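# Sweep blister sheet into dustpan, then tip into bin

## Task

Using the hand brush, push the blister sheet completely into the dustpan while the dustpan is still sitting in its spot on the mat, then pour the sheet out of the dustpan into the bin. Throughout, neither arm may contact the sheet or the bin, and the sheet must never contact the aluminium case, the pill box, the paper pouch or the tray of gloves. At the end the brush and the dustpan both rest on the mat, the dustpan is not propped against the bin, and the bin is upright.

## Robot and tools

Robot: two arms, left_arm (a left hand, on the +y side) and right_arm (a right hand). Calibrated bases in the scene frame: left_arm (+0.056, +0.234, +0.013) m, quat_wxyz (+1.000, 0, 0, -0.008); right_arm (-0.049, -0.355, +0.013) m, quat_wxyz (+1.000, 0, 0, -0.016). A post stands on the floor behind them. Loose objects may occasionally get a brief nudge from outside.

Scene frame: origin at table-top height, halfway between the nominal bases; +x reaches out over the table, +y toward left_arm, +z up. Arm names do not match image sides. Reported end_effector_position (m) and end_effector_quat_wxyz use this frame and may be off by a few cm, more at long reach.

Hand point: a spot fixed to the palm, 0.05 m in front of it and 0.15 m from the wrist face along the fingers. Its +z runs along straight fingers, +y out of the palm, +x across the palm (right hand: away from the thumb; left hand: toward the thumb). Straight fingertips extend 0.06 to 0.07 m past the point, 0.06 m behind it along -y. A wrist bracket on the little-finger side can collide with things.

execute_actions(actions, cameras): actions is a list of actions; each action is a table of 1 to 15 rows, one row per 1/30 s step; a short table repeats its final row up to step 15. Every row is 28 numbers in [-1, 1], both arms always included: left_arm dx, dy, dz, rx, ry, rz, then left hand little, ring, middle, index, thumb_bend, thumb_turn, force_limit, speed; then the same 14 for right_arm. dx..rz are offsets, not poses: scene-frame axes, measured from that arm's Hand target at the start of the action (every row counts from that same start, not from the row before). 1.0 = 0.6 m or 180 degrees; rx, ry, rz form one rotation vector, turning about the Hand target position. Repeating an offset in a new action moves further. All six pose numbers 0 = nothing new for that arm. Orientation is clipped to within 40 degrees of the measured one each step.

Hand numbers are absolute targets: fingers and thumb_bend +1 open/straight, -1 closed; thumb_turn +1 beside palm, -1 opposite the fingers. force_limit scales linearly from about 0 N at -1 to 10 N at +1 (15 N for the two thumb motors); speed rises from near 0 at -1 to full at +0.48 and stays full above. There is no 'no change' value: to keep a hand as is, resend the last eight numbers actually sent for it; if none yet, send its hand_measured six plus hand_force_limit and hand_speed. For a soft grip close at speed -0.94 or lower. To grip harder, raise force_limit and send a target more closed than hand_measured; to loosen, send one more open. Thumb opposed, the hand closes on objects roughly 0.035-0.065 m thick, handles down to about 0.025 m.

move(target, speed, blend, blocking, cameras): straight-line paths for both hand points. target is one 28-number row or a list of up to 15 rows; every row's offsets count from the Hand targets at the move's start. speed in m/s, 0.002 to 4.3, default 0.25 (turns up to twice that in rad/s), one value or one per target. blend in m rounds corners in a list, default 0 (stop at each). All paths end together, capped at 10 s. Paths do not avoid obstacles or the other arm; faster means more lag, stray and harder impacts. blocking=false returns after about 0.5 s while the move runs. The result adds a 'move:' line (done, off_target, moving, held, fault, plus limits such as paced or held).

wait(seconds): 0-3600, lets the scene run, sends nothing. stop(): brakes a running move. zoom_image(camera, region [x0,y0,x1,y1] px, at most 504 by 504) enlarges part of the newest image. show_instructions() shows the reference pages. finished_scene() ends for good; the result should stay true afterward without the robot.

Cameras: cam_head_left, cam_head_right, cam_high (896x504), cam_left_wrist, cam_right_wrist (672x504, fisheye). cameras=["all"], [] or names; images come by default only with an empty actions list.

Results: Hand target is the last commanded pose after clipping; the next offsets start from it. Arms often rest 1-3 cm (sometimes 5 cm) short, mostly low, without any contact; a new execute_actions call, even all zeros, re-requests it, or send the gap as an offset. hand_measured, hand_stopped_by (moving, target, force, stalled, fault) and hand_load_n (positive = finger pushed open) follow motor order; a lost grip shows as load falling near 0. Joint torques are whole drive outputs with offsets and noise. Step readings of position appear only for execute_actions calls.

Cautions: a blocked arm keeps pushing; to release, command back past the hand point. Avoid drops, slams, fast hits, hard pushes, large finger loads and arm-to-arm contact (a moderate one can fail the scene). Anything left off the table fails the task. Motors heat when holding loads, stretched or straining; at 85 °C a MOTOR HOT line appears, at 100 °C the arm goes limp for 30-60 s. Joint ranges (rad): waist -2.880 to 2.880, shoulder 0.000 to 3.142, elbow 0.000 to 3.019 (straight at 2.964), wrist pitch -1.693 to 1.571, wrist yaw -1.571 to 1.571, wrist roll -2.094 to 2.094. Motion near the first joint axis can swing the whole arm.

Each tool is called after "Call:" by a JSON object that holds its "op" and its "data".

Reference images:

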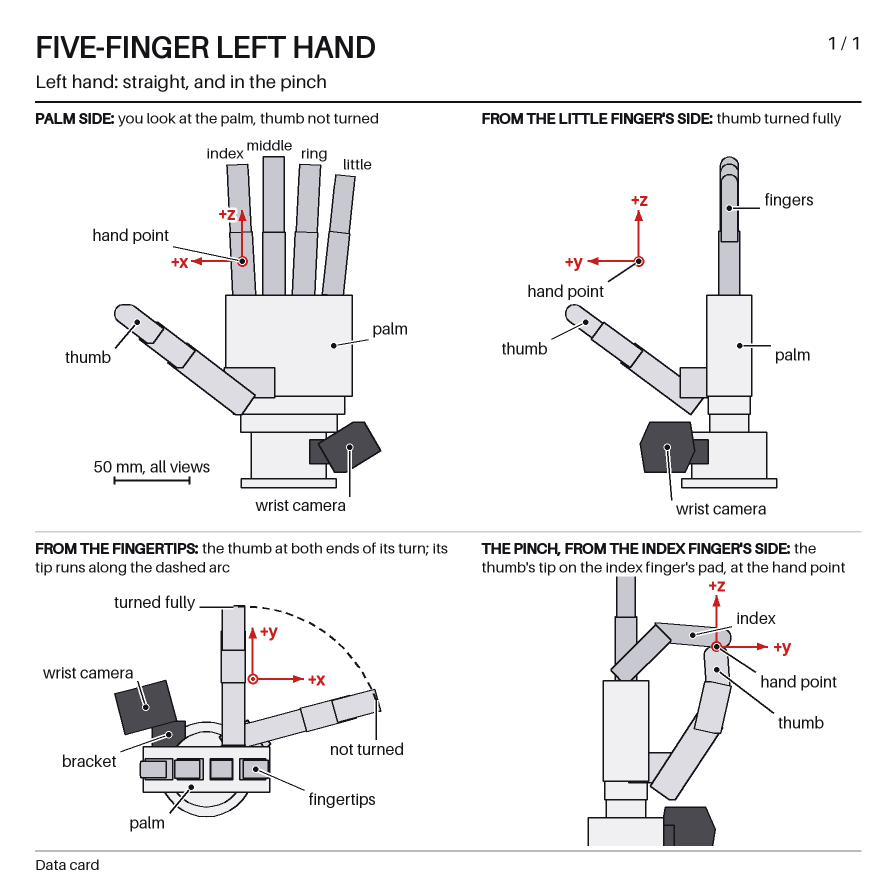

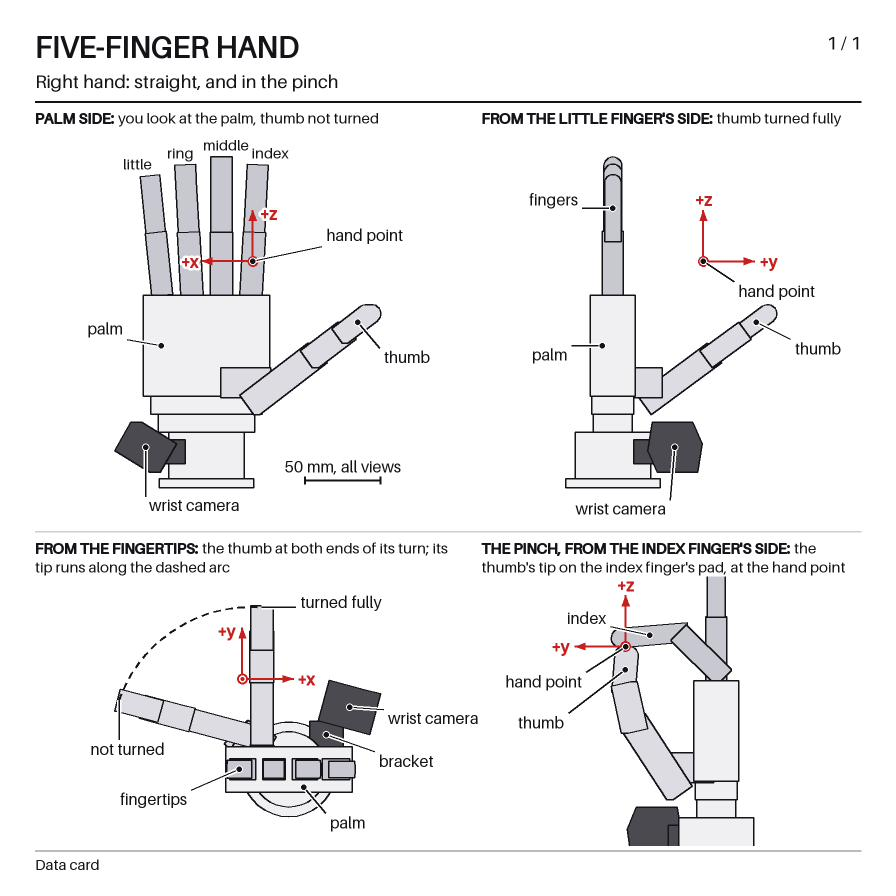

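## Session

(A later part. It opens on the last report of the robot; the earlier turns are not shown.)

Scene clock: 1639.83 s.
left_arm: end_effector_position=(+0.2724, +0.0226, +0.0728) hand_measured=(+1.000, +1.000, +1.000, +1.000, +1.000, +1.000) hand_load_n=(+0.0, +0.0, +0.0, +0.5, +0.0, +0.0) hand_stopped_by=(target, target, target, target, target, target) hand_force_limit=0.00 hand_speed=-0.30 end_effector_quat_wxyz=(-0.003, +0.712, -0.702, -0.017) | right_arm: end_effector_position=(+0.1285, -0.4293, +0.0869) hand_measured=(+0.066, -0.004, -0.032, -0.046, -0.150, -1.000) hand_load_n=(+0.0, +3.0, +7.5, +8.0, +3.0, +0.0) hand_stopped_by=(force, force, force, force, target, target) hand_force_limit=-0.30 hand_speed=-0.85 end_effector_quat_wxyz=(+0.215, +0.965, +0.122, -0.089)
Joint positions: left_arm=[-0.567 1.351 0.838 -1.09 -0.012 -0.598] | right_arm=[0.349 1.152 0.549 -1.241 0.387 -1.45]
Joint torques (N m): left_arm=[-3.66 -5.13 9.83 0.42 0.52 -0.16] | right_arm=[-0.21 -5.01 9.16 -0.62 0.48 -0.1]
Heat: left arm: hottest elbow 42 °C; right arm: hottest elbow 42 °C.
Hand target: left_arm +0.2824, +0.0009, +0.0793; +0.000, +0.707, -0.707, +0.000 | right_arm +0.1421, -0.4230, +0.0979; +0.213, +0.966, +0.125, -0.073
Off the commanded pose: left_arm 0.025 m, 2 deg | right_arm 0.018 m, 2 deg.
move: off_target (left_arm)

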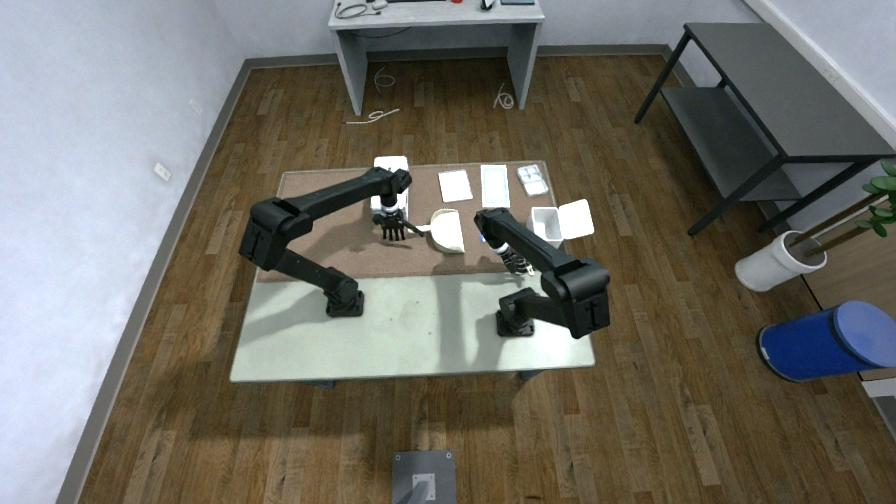

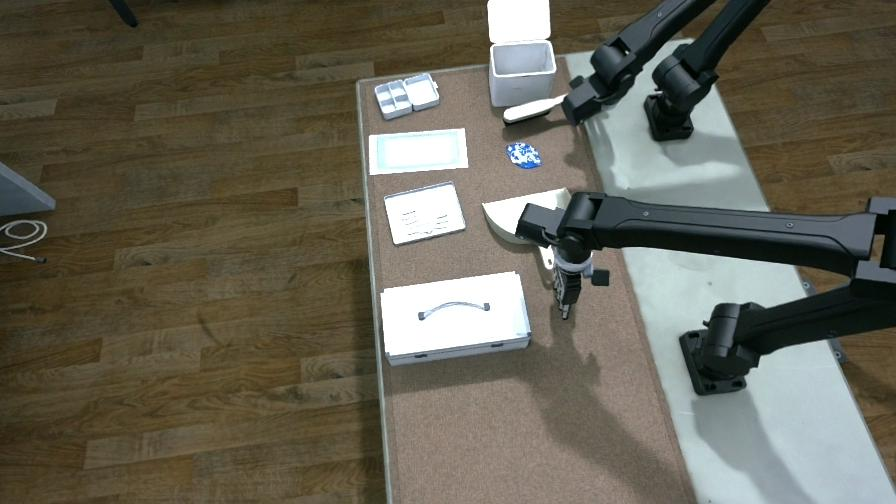

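Call:
{"op": "move", "data": {"target": [[0.003,0.06,0.0,0,0,0, 1,1,1,1,1,1,0,-0.3, 0,0,0,0,0,0, -0.2,-0.2,-0.2,-0.2,-0.15,-1,-0.3,-0.85],[0.003,-0.001,0.0,0,0,0, 1,1,1,1,1,1,0,-0.3, 0,0,0,0,0,0, -0.2,-0.2,-0.2,-0.2,-0.15,-1,-0.3,-0.85]], "speed": 0.05, "cameras": ["cam_head_right","cam_left_wrist"]}}

Call:
{"op": "zoom_image", "data": {"camera": "cam_head_right", "region": [370, 180, 470, 270]}}

Scene clock: 1663.53 s.
left_arm: end_effector_position=(+0.2739, +0.0218, +0.0728) hand_measured=(+1.000, +1.000, +1.000, +1.000, +1.000, +1.000) hand_load_n=(+0.0, +0.0, +0.0, +0.0, +0.0, +0.0) hand_stopped_by=(target, target, target, target, target, target) hand_force_limit=0.00 hand_speed=-0.30 end_effector_quat_wxyz=(-0.003, +0.712, -0.702, -0.017) | right_arm: end_effector_position=(+0.1285, -0.4293, +0.0869) hand_measured=(+0.066, -0.004, -0.032, -0.046, -0.150, -1.000) hand_load_n=(+0.0, +3.0, +7.5, +8.0, +2.5, +0.0) hand_stopped_by=(force, force, force, force, target, target) hand_force_limit=-0.30 hand_speed=-0.85 end_effector_quat_wxyz=(+0.215, +0.965, +0.122, -0.089)
Joint positions: left_arm=[-0.567 1.356 0.843 -1.09 -0.012 -0.596] | right_arm=[0.349 1.152 0.549 -1.241 0.387 -1.45]
Joint torques (N m): left_arm=[-3.37 -5.25 9.78 0.44 0.53 -0.15] | right_arm=[-0.15 -5.01 9.16 -0.61 0.48 -0.1]
Heat: left arm: hottest elbow 44 °C; right arm: hottest elbow 42 °C.
Hand target: left_arm +0.2842, +0.0004, +0.0792; +0.000, +0.707, -0.707, +0.000 | right_arm +0.1421, -0.4230, +0.0979; +0.213, +0.966, +0.125, -0.073
Off the commanded pose: left_arm 0.025 m, 2 deg | right_arm 0.018 m, 2 deg.
move: off_target (left_arm)
cam_left_wrist: T_world_to_cam=[[0.97634, -0.21101, -0.04729, -0.25871], [-0.15947, -0.85025, 0.50164, 0.02242], [-0.14606, -0.48223, -0.86379, 0.22859]] pos_world=[0.28955, 0.0747, 0.17397]

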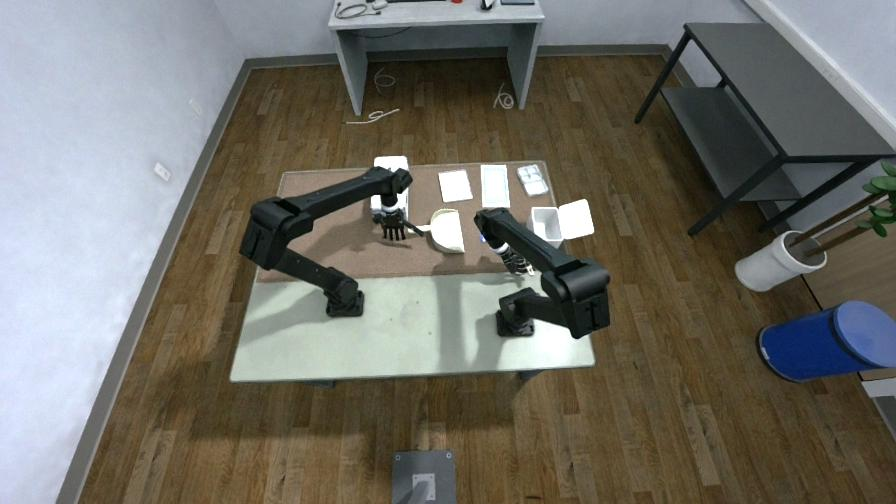

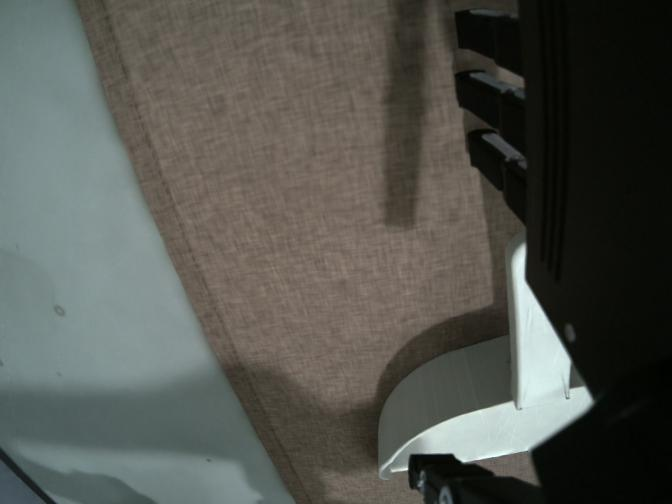

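Scaled by 5.040 from the camera's image (finer frame: 1280x720).

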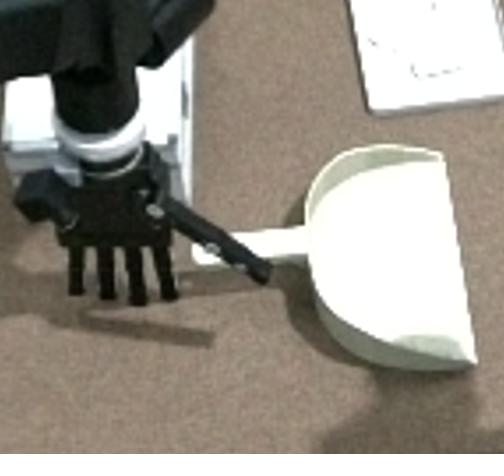

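Call:
{"op": "move", "data": {"target": [[-0.015,0.028,-0.008,0,0,0, 1,1,1,1,1,1,0,-0.3, 0,0,0,0,0,0, -0.2,-0.2,-0.2,-0.2,-0.15,-1,-0.3,-0.85]], "speed": 0.05, "cameras": ["cam_head_right","cam_high"]}}

Call:
{"op": "zoom_image", "data": {"camera": "cam_head_right", "region": [370, 180, 470, 270]}}

Call:
{"op": "zoom_image", "data": {"camera": "cam_high", "region": [460, 60, 660, 270]}}

Scene clock: 1682.67 s.
left_arm: end_effector_position=(+0.2738, +0.0217, +0.0729) hand_measured=(+1.000, +1.000, +1.000, +1.000, +1.000, +1.000) hand_load_n=(+0.0, +0.0, -0.5, +0.0, +0.0, +0.0) hand_stopped_by=(target, target, target, target, target, target) hand_force_limit=0.00 hand_speed=-0.30 end_effector_quat_wxyz=(-0.003, +0.712, -0.702, -0.014) | right_arm: end_effector_position=(+0.1285, -0.4293, +0.0869) hand_measured=(+0.066, -0.004, -0.032, -0.046, -0.150, -1.000) hand_load_n=(+0.0, +3.0, +7.5, +8.0, +3.0, +0.0) hand_stopped_by=(force, force, force, force, target, target) hand_force_limit=-0.30 hand_speed=-0.85 end_effector_quat_wxyz=(+0.215, +0.965, +0.122, -0.089)
Joint positions: left_arm=[-0.567 1.351 0.839 -1.086 -0.011 -0.597] | right_arm=[0.349 1.152 0.549 -1.241 0.387 -1.45]
Joint torques (N m): left_arm=[-1.14 -7.12 6.67 0.75 0.45 0.09] | right_arm=[-0.21 -5.01 9.17 -0.62 0.48 -0.1]
Heat: left arm: hottest elbow 44 °C; right arm: hottest elbow 42 °C.
Hand target: left_arm +0.2751, +0.0172, +0.0744; +0.000, +0.707, -0.707, +0.000 | right_arm +0.1421, -0.4230, +0.0979; +0.213, +0.966, +0.125, -0.073
Off the commanded pose: left_arm 0.005 m, 2 deg | right_arm 0.018 m, 2 deg.
move: done

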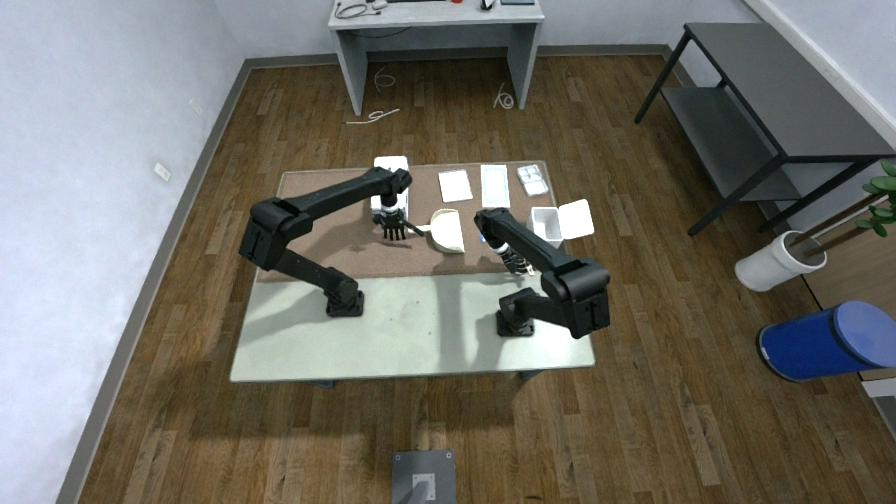

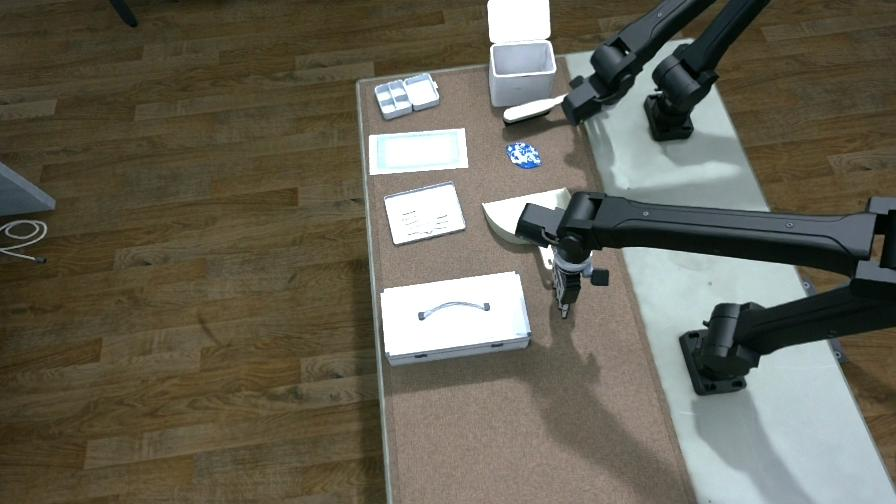

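Scaled by 5.040 from the camera's image (finer frame: 1280x720).

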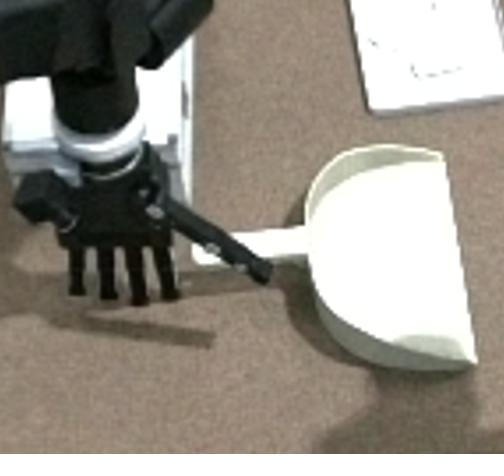

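Scaled by 2.400 from the camera's image (finer frame: 1280x720).

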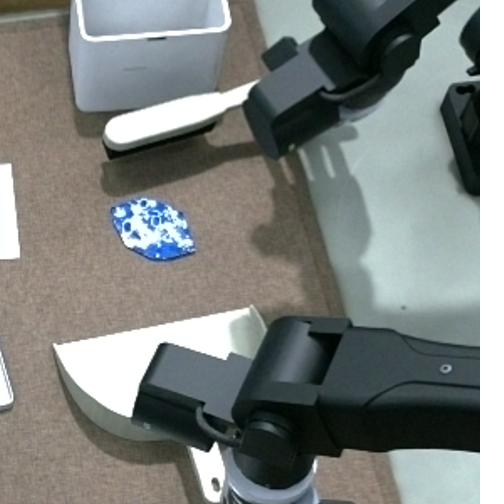

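Call:
{"op": "move", "data": {"target": [[0,0,0,0,0,0, 1,1,1,1,1,1,0,-0.3, 0.02,0.033,0.005,0.0833,0,0, -0.2,-0.2,-0.2,-0.2,-0.15,-1,-0.3,-0.85]], "speed": 0.06, "cameras": ["cam_head_right","cam_high","cam_right_wrist"]}}

Call:
{"op": "zoom_image", "data": {"camera": "cam_high", "region": [460, 60, 660, 270]}}

Scene clock: 1721.63 s.
left_arm: end_effector_position=(+0.2738, +0.0217, +0.0729) hand_measured=(+1.000, +1.000, +1.000, +1.000, +1.000, +1.000) hand_load_n=(+0.0, +0.0, -0.5, +0.0, +0.0, +0.0) hand_stopped_by=(target, target, target, target, target, target) hand_force_limit=0.00 hand_speed=-0.30 end_effector_quat_wxyz=(-0.003, +0.712, -0.702, -0.014) | right_arm: end_effector_position=(+0.1378, -0.4047, +0.0860) hand_measured=(+0.066, -0.004, -0.032, -0.046, -0.150, -1.000) hand_load_n=(+0.0, +3.0, +7.5, +8.0, +3.0, +0.0) hand_stopped_by=(force, force, force, force, target, target) hand_force_limit=-0.30 hand_speed=-0.85 end_effector_quat_wxyz=(+0.089, +0.983, +0.138, -0.076)
Joint positions: left_arm=[-0.567 1.351 0.839 -1.086 -0.011 -0.597] | right_arm=[0.269 1.079 0.599 -1.261 0.162 -1.598]
Joint torques (N m): left_arm=[-1.14 -7.41 6.63 0.81 0.45 0.1] | right_arm=[-1.96 -4.78 10.51 -0.4 0.13 -0.17]
Heat: left arm: hottest elbow 43 °C; right arm: hottest elbow 42 °C.
Hand target: left_arm +0.2751, +0.0172, +0.0744; +0.000, +0.707, -0.707, +0.000 | right_arm +0.1541, -0.4032, +0.1009; +0.086, +0.986, +0.134, -0.056
Off the commanded pose: left_arm 0.005 m, 2 deg | right_arm 0.022 m, 2 deg.
move: off_target (right_arm)
cam_right_wrist: T_world_to_cam=[[0.52494, -0.84872, 0.06416, -0.41841], [-0.65584, -0.35529, 0.66607, -0.10511], [-0.54251, -0.39173, -0.74312, 0.10115]] pos_world=[0.20558, -0.35283, 0.17203]

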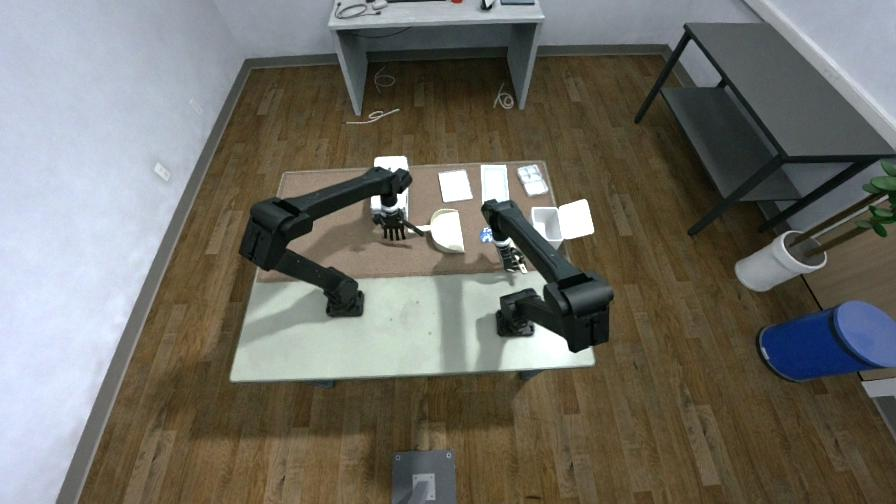

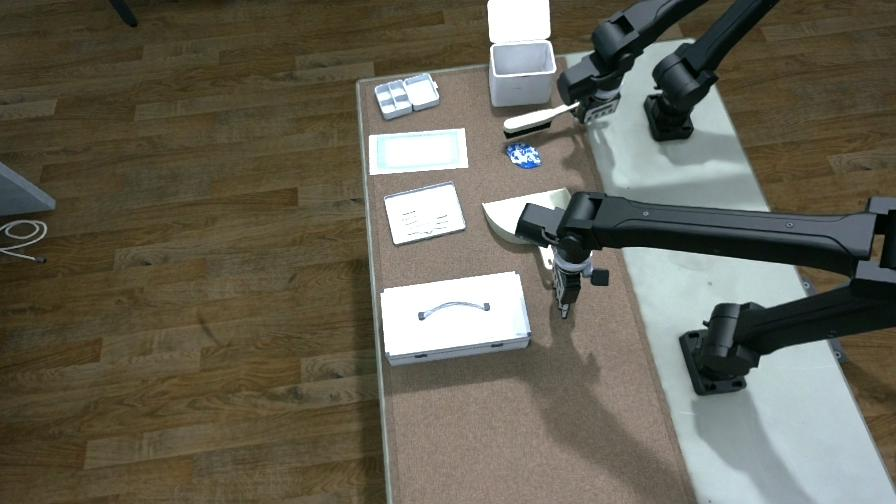

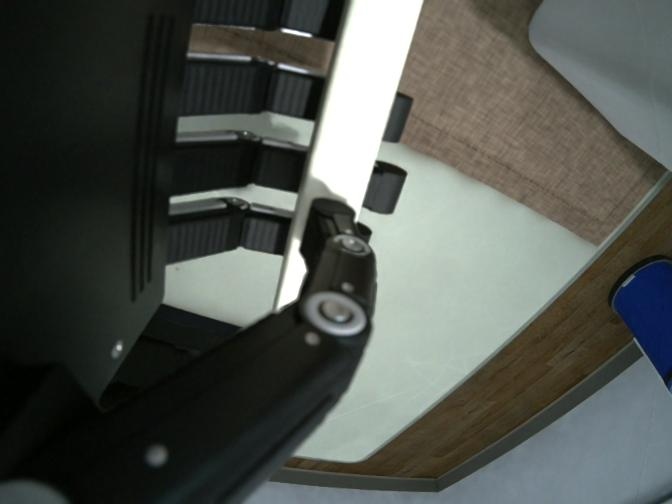

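Scaled by 2.400 from the camera's image (finer frame: 1280x720).

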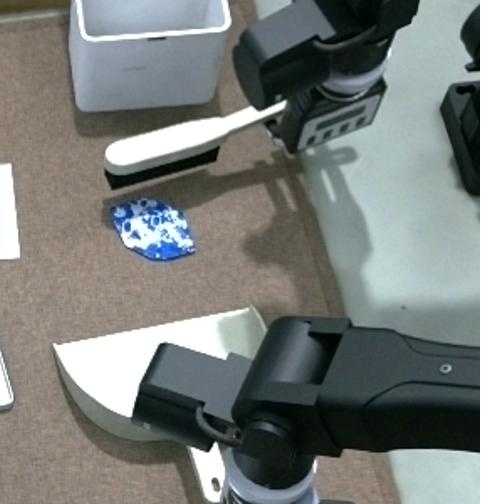

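Call:
{"op": "move", "data": {"target": [[0,0,0,0,0,0, 1,1,1,1,1,1,0,-0.3, 0.028,-0.005,-0.008,0,0,-0.028, -0.2,-0.2,-0.2,-0.2,-0.15,-1,-0.3,-0.85]], "speed": 0.05, "cameras": ["cam_head_right","cam_head_left","cam_high"]}}

Call:
{"op": "zoom_image", "data": {"camera": "cam_high", "region": [460, 60, 660, 270]}}

Call:
{"op": "zoom_image", "data": {"camera": "cam_head_left", "region": [420, 170, 560, 290]}}

Scene clock: 1744.10 s.
left_arm: end_effector_position=(+0.2738, +0.0217, +0.0729) hand_measured=(+1.000, +1.000, +1.000, +1.000, +1.000, +1.000) hand_load_n=(+0.0, +0.5, -0.5, +0.0, +0.0, +0.0) hand_stopped_by=(target, target, target, target, target, target) hand_force_limit=0.00 hand_speed=-0.30 end_effector_quat_wxyz=(-0.003, +0.712, -0.702, -0.014) | right_arm: end_effector_position=(+0.1504, -0.4080, +0.0871) hand_measured=(+0.066, -0.004, -0.032, -0.046, -0.150, -1.000) hand_load_n=(+0.5, +2.5, +7.5, +8.0, +3.0, +0.0) hand_stopped_by=(force, force, force, force, target, target) hand_force_limit=-0.30 hand_speed=-0.85 end_effector_quat_wxyz=(+0.086, +0.987, +0.105, -0.084)
Joint positions: left_arm=[-0.567 1.351 0.839 -1.086 -0.011 -0.597] | right_arm=[0.225 1.143 0.644 -1.255 0.155 -1.575]
Joint torques (N m): left_arm=[-1.32 -7.36 6.63 0.81 0.45 0.11] | right_arm=[-1.9 -4.01 10.36 0.46 0.12 0.04]
Motor temperatures (°C): left_arm=[26 30 43 25 24 26] | right_arm=[24 25 43 24 28 25]
Heat: left arm: hottest elbow 43 °C; right arm: hottest elbow 43 °C.
Hand target: left_arm +0.2751, +0.0172, +0.0744; +0.000, +0.707, -0.707, +0.000 | right_arm +0.1710, -0.4062, +0.0961; +0.083, +0.991, +0.090, -0.059
Off the commanded pose: left_arm 0.005 m, 2 deg | right_arm 0.022 m, 3 deg.
move: off_target (right_arm)
Images, in order (width x height): cam_head_left 896x504, cam_head_right 896x504, cam_high 896x504.

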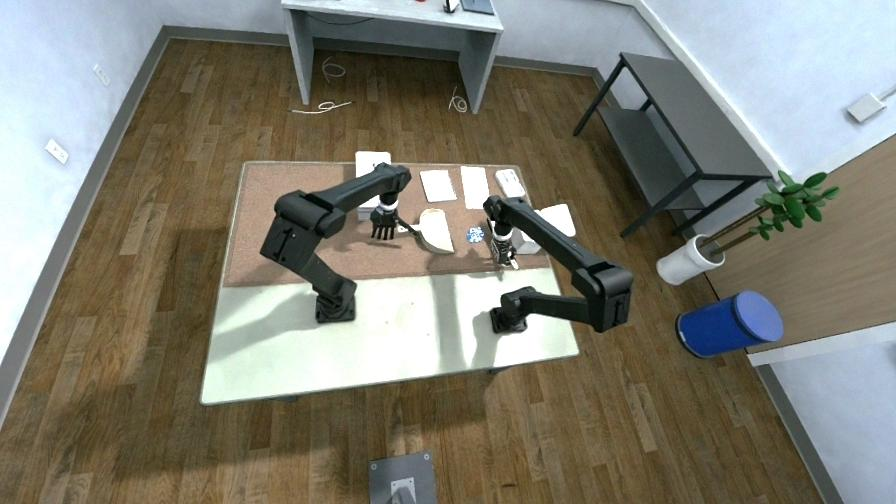

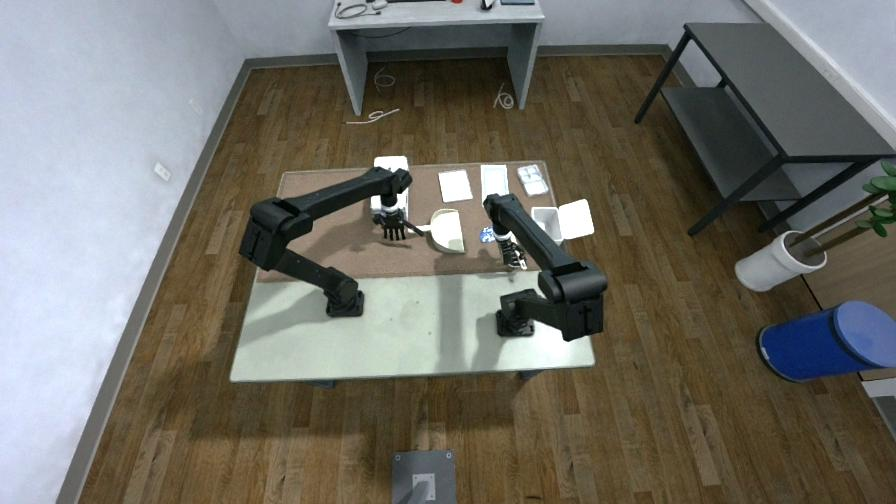

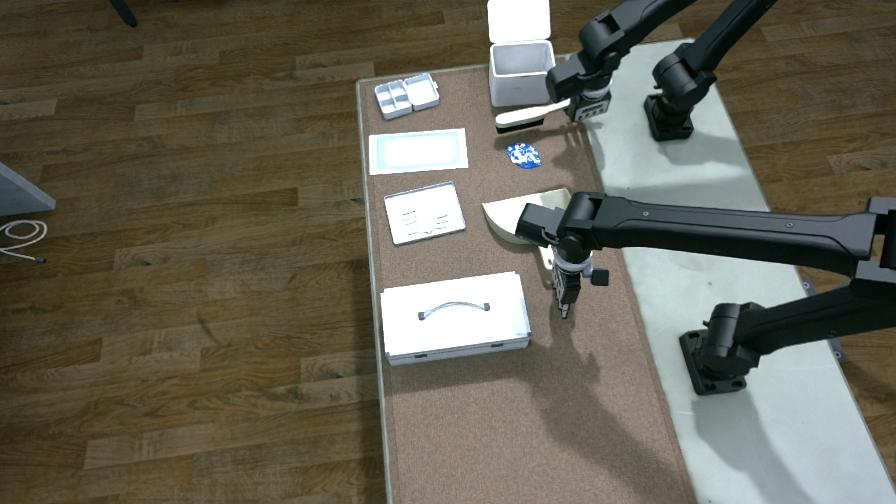

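Scaled by 2.400 from the camera's image (finer frame: 1280x720).

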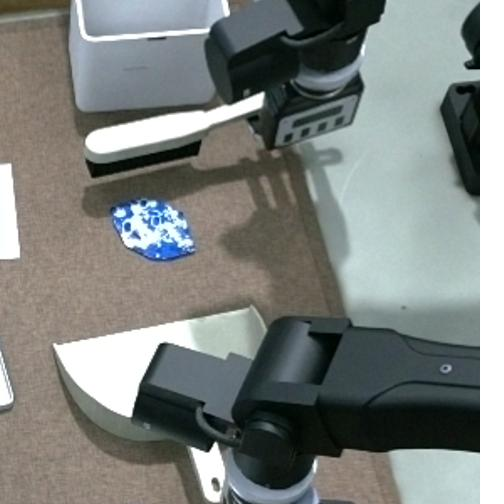

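Scaled by 3.600 from the camera's image (finer frame: 1280x720).

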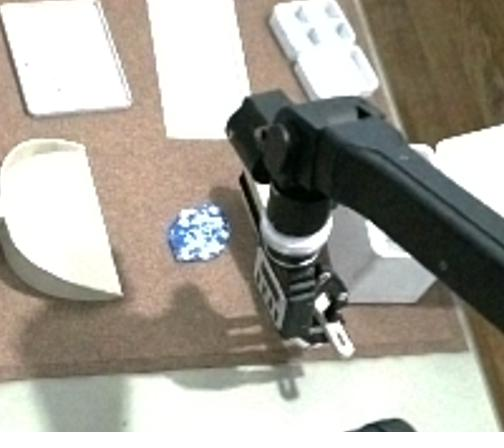

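Call:
{"op": "move", "data": {"target": [[0,0,0,0,0,0, 1,1,1,1,1,1,0,-0.3, -0.008,-0.003,-0.022,0,0,-0.02, -0.2,-0.2,-0.2,-0.2,-0.15,-1,-0.3,-0.85]], "speed": 0.04, "cameras": ["cam_head_left","cam_high"]}}

Call:
{"op": "zoom_image", "data": {"camera": "cam_high", "region": [480, 80, 620, 220]}}

Scene clock: 1757.13 s.
left_arm: end_effector_position=(+0.2738, +0.0217, +0.0729) hand_measured=(+1.000, +1.000, +1.000, +1.000, +1.000, +1.000) hand_load_n=(+0.0, +0.0, +0.0, +0.0, +0.0, +0.0) hand_stopped_by=(target, target, target, target, target, target) hand_force_limit=0.00 hand_speed=-0.30 end_effector_quat_wxyz=(-0.003, +0.712, -0.702, -0.014) | right_arm: end_effector_position=(+0.1541, -0.4079, +0.0797) hand_measured=(+0.066, -0.004, -0.032, -0.046, -0.150, -1.000) hand_load_n=(+0.0, +3.0, +7.5, +8.0, +3.0, +0.0) hand_stopped_by=(force, force, force, force, target, target) hand_force_limit=-0.30 hand_speed=-0.85 end_effector_quat_wxyz=(+0.083, +0.991, +0.073, -0.076)
Joint positions: left_arm=[-0.567 1.351 0.839 -1.086 -0.011 -0.597] | right_arm=[0.208 1.169 0.644 -1.217 0.149 -1.529]
Joint torques (N m): left_arm=[-1.03 -7.41 6.63 0.69 0.45 0.12] | right_arm=[-2.02 -4.25 8.8 0.5 0.12 0.06]
Heat: left arm: hottest elbow 43 °C; right arm: hottest elbow 43 °C.
Hand target: left_arm +0.2751, +0.0172, +0.0744; +0.000, +0.707, -0.707, +0.000 | right_arm +0.1662, -0.4080, +0.0829; +0.081, +0.993, +0.059, -0.062
Off the commanded pose: left_arm 0.005 m, 2 deg | right_arm 0.012 m, 2 deg.
move: off_target (right_arm)

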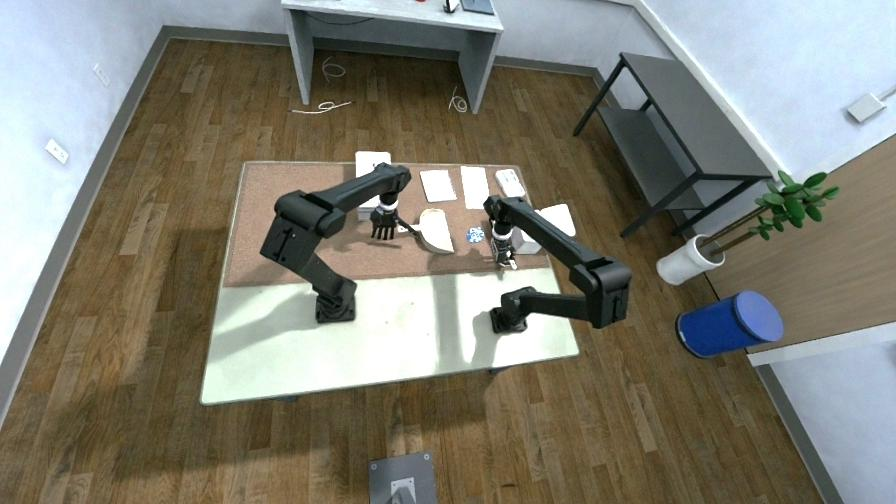

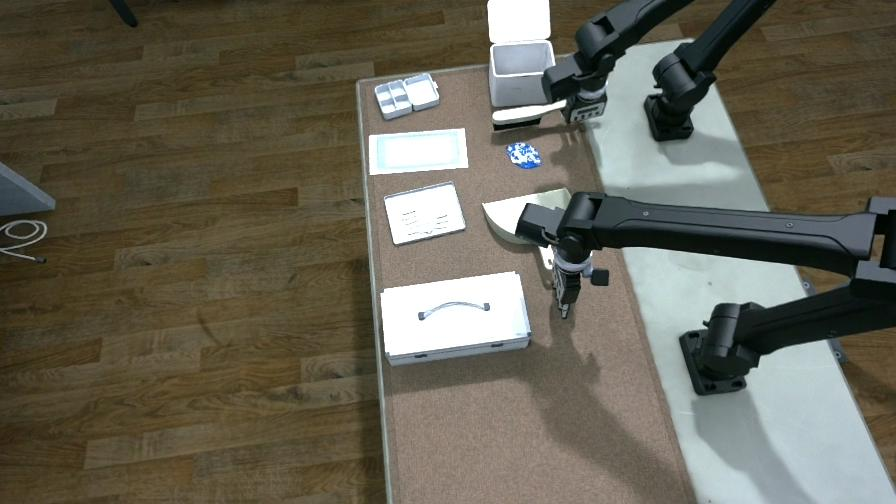

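Scaled by 3.600 from the camera's image (finer frame: 1280x720).

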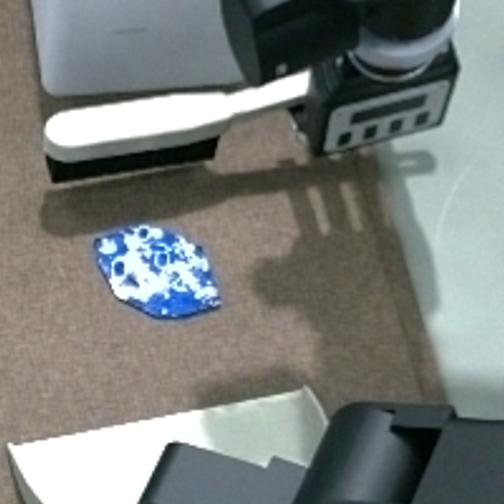

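Call:
{"op": "move", "data": {"target": [[0,0,0,0,0,0, 1,1,1,1,1,1,0,-0.3, 0.0,-0.006,-0.02,0,0,0.019, -0.2,-0.2,-0.2,-0.2,-0.15,-1,-0.3,-0.85]], "speed": 0.04, "cameras": ["cam_high"]}}

Call:
{"op": "zoom_image", "data": {"camera": "cam_high", "region": [480, 80, 620, 220]}}

Scene clock: 1781.70 s.
left_arm: end_effector_position=(+0.2738, +0.0217, +0.0729) hand_measured=(+1.000, +1.000, +1.000, +1.000, +1.000, +1.000) hand_load_n=(+0.0, +0.0, +0.0, +0.0, +0.0, +0.0) hand_stopped_by=(target, target, target, target, target, target) hand_force_limit=0.00 hand_speed=-0.30 end_effector_quat_wxyz=(-0.003, +0.712, -0.702, -0.014) | right_arm: end_effector_position=(+0.1676, -0.4073, +0.0765) hand_measured=(+0.066, -0.004, -0.032, -0.046, -0.150, -1.000) hand_load_n=(+0.0, +3.0, +7.5, +8.0, +3.0, +0.0) hand_stopped_by=(force, force, force, force, target, target) hand_force_limit=-0.30 hand_speed=-0.85 end_effector_quat_wxyz=(+0.081, +0.991, +0.091, -0.056)
Joint positions: left_arm=[-0.567 1.351 0.839 -1.086 -0.011 -0.597] | right_arm=[0.208 1.17 0.644 -1.172 0.152 -1.568]
Joint torques (N m): left_arm=[-1.14 -7.36 6.61 0.8 0.45 0.11] | right_arm=[-2.02 -4.31 6.34 0.62 0.34 -0.16]
Heat: left arm: hottest elbow 42 °C; right arm: hottest elbow 42 °C.
Hand target: left_arm +0.2751, +0.0172, +0.0744; +0.000, +0.707, -0.707, +0.000 | right_arm +0.1662, -0.4115, +0.0709; +0.083, +0.991, +0.089, -0.060
Off the commanded pose: left_arm 0.005 m, 2 deg | right_arm 0.007 m, 1 deg.
move: done

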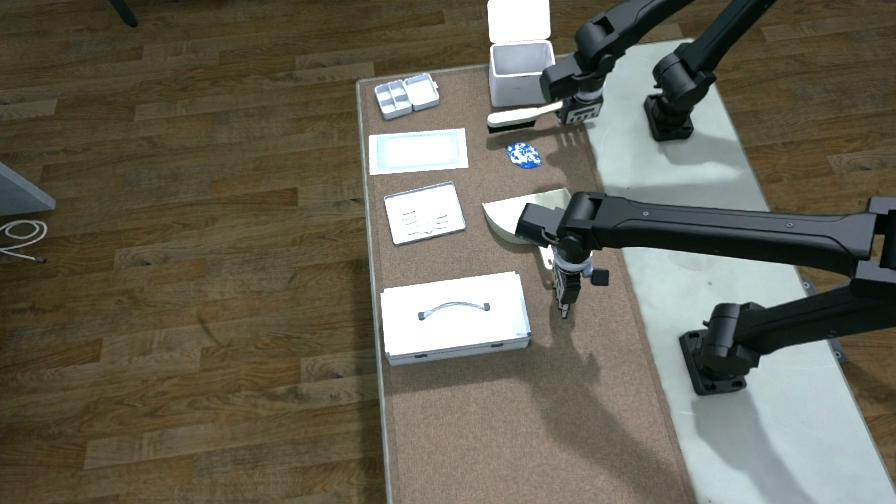

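Scaled by 3.600 from the camera's image (finer frame: 1280x720).

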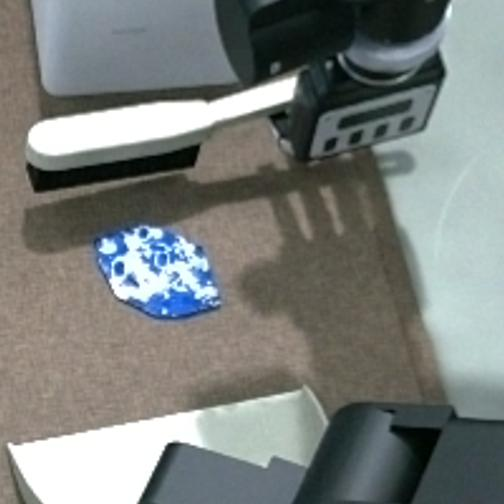

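Call:
{"op": "move", "data": {"target": [[0,0,0,0,0,0, 1,1,1,1,1,1,0,-0.3, -0.025,0.0,-0.008,0,0.011,0, -0.2,-0.2,-0.2,-0.2,-0.15,-1,-0.3,-0.85]], "speed": 0.04, "cameras": ["cam_high"]}}

Call:
{"op": "zoom_image", "data": {"camera": "cam_high", "region": [480, 80, 620, 220]}}

Scene clock: 1801.40 s.
left_arm: end_effector_position=(+0.2738, +0.0217, +0.0729) hand_measured=(+1.000, +1.000, +1.000, +1.000, +1.000, +1.000) hand_load_n=(+0.0, +0.0, -0.5, +0.0, +0.0, +0.0) hand_stopped_by=(target, target, target, target, target, target) hand_force_limit=0.00 hand_speed=-0.30 end_effector_quat_wxyz=(-0.003, +0.712, -0.702, -0.014) | right_arm: end_effector_position=(+0.1555, -0.4092, +0.0692) hand_measured=(+0.066, -0.004, -0.032, -0.046, -0.150, -1.000) hand_load_n=(+0.5, +2.5, +7.5, +8.0, +3.0, +0.0) hand_stopped_by=(force, force, force, force, target, target) hand_force_limit=-0.30 hand_speed=-0.85 end_effector_quat_wxyz=(+0.082, +0.990, +0.092, -0.070)
Joint positions: left_arm=[-0.567 1.351 0.839 -1.086 -0.011 -0.597] | right_arm=[0.208 1.17 0.617 -1.172 0.151 -1.569]
Joint torques (N m): left_arm=[-0.97 -7.12 6.63 0.77 0.45 0.11] | right_arm=[-1.55 -4.72 6.34 0.02 0.12 -0.12]
Heat: left arm: hottest elbow 42 °C; right arm: hottest elbow 40 °C.
Hand target: left_arm +0.2751, +0.0172, +0.0744; +0.000, +0.707, -0.707, +0.000 | right_arm +0.1511, -0.4116, +0.0660; +0.081, +0.990, +0.090, -0.077
Off the commanded pose: left_arm 0.005 m, 2 deg | right_arm 0.006 m, 1 deg.
move: done

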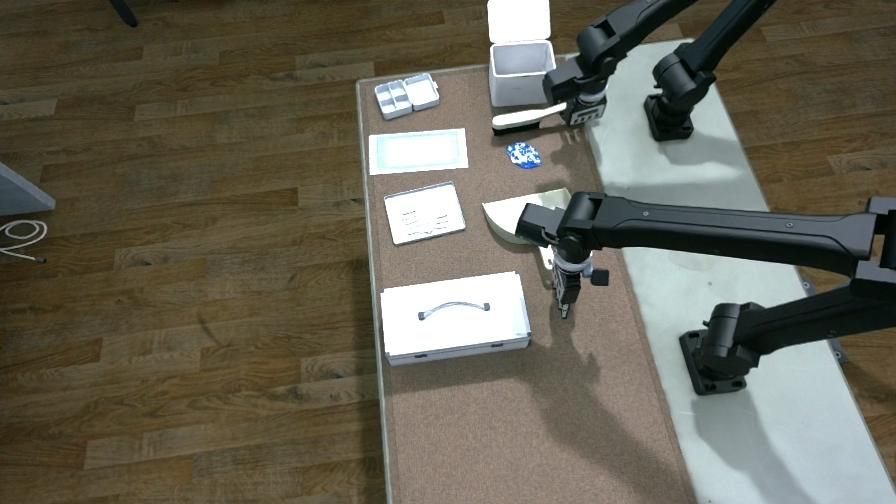

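Scaled by 3.600 from the camera's image (finer frame: 1280x720).

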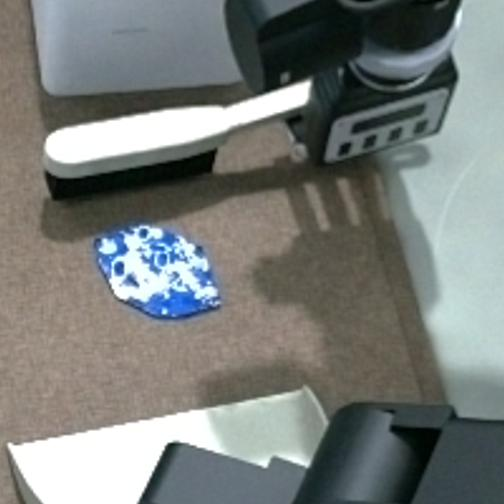

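Call:
{"op": "move", "data": {"target": [[0,0,0,0,0,0, 1,1,1,1,1,1,0,-0.3, 0.0,0.0,-0.012,0,0,0, -0.2,-0.2,-0.2,-0.2,-0.15,-1,-0.3,-0.85]], "speed": 0.03, "cameras": ["cam_high"]}}

Call:
{"op": "zoom_image", "data": {"camera": "cam_high", "region": [480, 80, 620, 220]}}

Scene clock: 1822.43 s.
left_arm: end_effector_position=(+0.2738, +0.0217, +0.0729) hand_measured=(+1.000, +1.000, +1.000, +1.000, +1.000, +1.000) hand_load_n=(+0.0, +0.0, +0.0, +0.0, +0.0, +0.0) hand_stopped_by=(target, target, target, target, target, target) hand_force_limit=0.00 hand_speed=-0.30 end_effector_quat_wxyz=(-0.003, +0.712, -0.702, -0.014) | right_arm: end_effector_position=(+0.1523, -0.4098, +0.0638) hand_measured=(+0.066, -0.004, -0.032, -0.046, -0.150, -1.000) hand_load_n=(+0.0, +3.0, +7.5, +8.0, +3.0, +0.0) hand_stopped_by=(force, force, force, force, target, target) hand_force_limit=-0.30 hand_speed=-0.85 end_effector_quat_wxyz=(+0.082, +0.989, +0.093, -0.075)
Joint positions: left_arm=[-0.567 1.351 0.839 -1.086 -0.011 -0.597] | right_arm=[0.208 1.179 0.605 -1.161 0.151 -1.569]
Joint torques (N m): left_arm=[-1.14 -7.24 6.64 0.75 0.44 0.1] | right_arm=[-1.55 -4.25 6.24 0.47 0.13 -0.12]
Heat: left arm: hottest elbow 42 °C; right arm: hottest elbow 39 °C.
Hand target: left_arm +0.2751, +0.0172, +0.0744; +0.000, +0.707, -0.707, +0.000 | right_arm +0.1511, -0.4116, +0.0589; +0.081, +0.990, +0.090, -0.077
Off the commanded pose: left_arm 0.005 m, 2 deg | right_arm 0.005 m, 0 deg.
move: done

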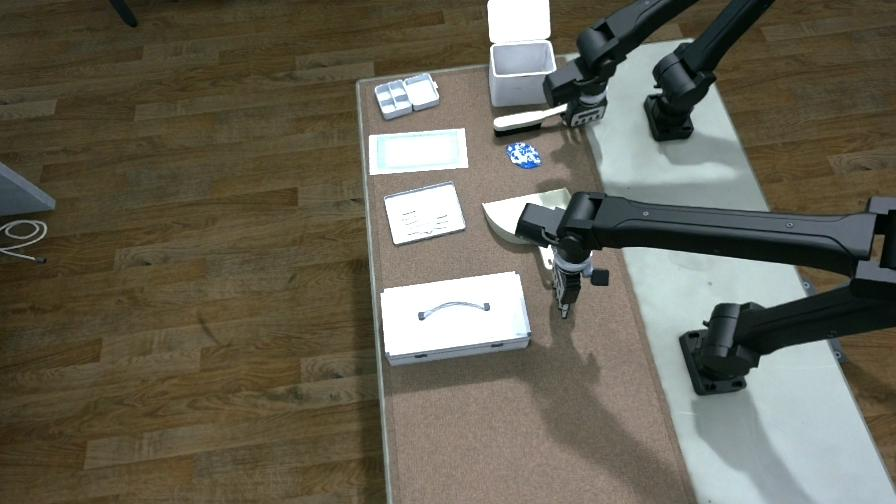

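Scaled by 3.600 from the camera's image (finer frame: 1280x720).

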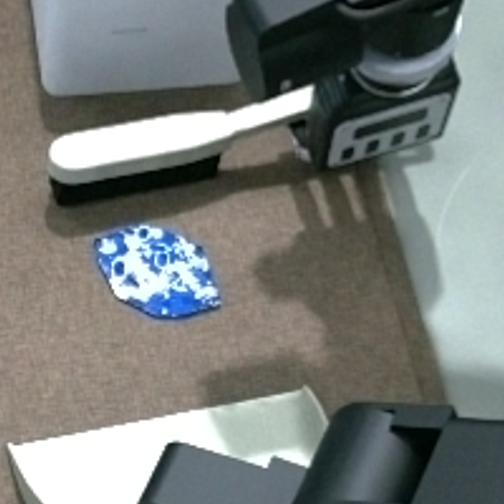

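Call:
{"op": "move", "data": {"target": [[0,0,0,0,0,0, 1,1,1,1,1,1,0,-0.3, 0.0,0.0,-0.008,0,0,0, -0.2,-0.2,-0.2,-0.2,-0.15,-1,-0.3,-0.85]], "speed": 0.03, "cameras": ["cam_high"]}}

Call:
{"op": "zoom_image", "data": {"camera": "cam_high", "region": [480, 80, 620, 220]}}

Scene clock: 1833.47 s.
left_arm: end_effector_position=(+0.2738, +0.0217, +0.0729) hand_measured=(+1.000, +1.000, +1.000, +1.000, +1.000, +1.000) hand_load_n=(+0.0, +0.0, +0.0, +0.0, +0.0, +0.0) hand_stopped_by=(target, target, target, target, target, target) hand_force_limit=0.00 hand_speed=-0.30 end_effector_quat_wxyz=(-0.003, +0.712, -0.702, -0.014) | right_arm: end_effector_position=(+0.1525, -0.4098, +0.0591) hand_measured=(+0.066, -0.004, -0.032, -0.046, -0.150, -1.000) hand_load_n=(+0.0, +2.5, +7.5, +8.0, +3.0, +0.0) hand_stopped_by=(force, force, force, force, target, target) hand_force_limit=-0.30 hand_speed=-0.85 end_effector_quat_wxyz=(+0.082, +0.989, +0.093, -0.075)
Joint positions: left_arm=[-0.567 1.351 0.839 -1.086 -0.011 -0.597] | right_arm=[0.208 1.189 0.598 -1.144 0.151 -1.569]
Joint torques (N m): left_arm=[-1.26 -7.3 6.69 0.79 0.46 0.12] | right_arm=[-1.61 -4.25 6.16 0.57 0.12 -0.12]
Heat: left arm: hottest elbow 42 °C; right arm: hottest elbow 39 °C.
Hand target: left_arm +0.2751, +0.0172, +0.0744; +0.000, +0.707, -0.707, +0.000 | right_arm +0.1512, -0.4116, +0.0541; +0.081, +0.990, +0.090, -0.077
Off the commanded pose: left_arm 0.005 m, 2 deg | right_arm 0.005 m, 0 deg.
move: done

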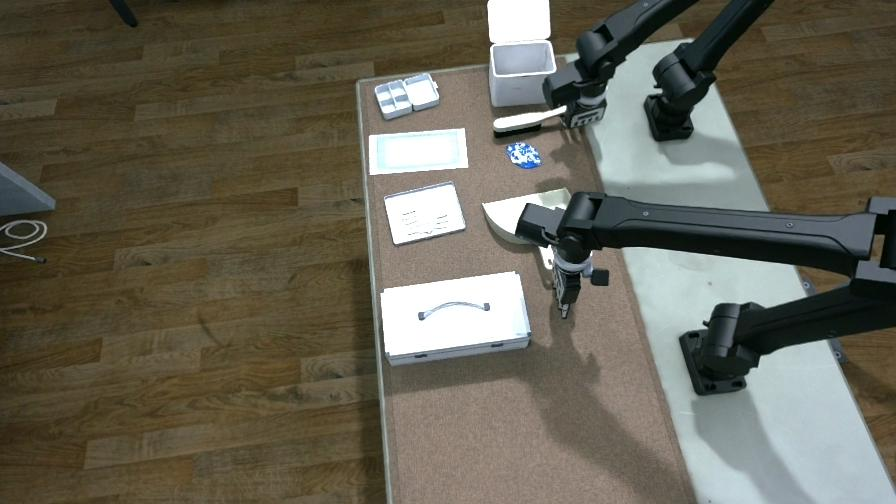

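Scaled by 3.600 from the camera's image (finer frame: 1280x720).

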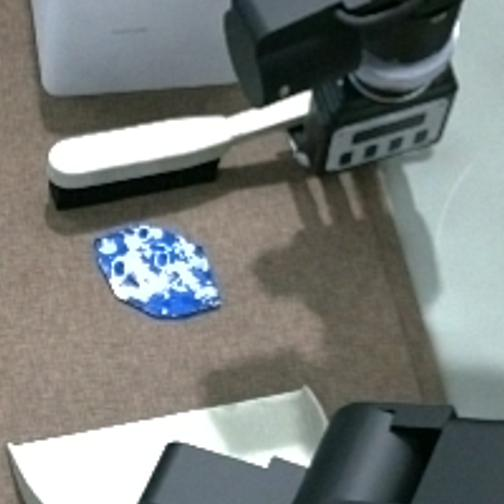

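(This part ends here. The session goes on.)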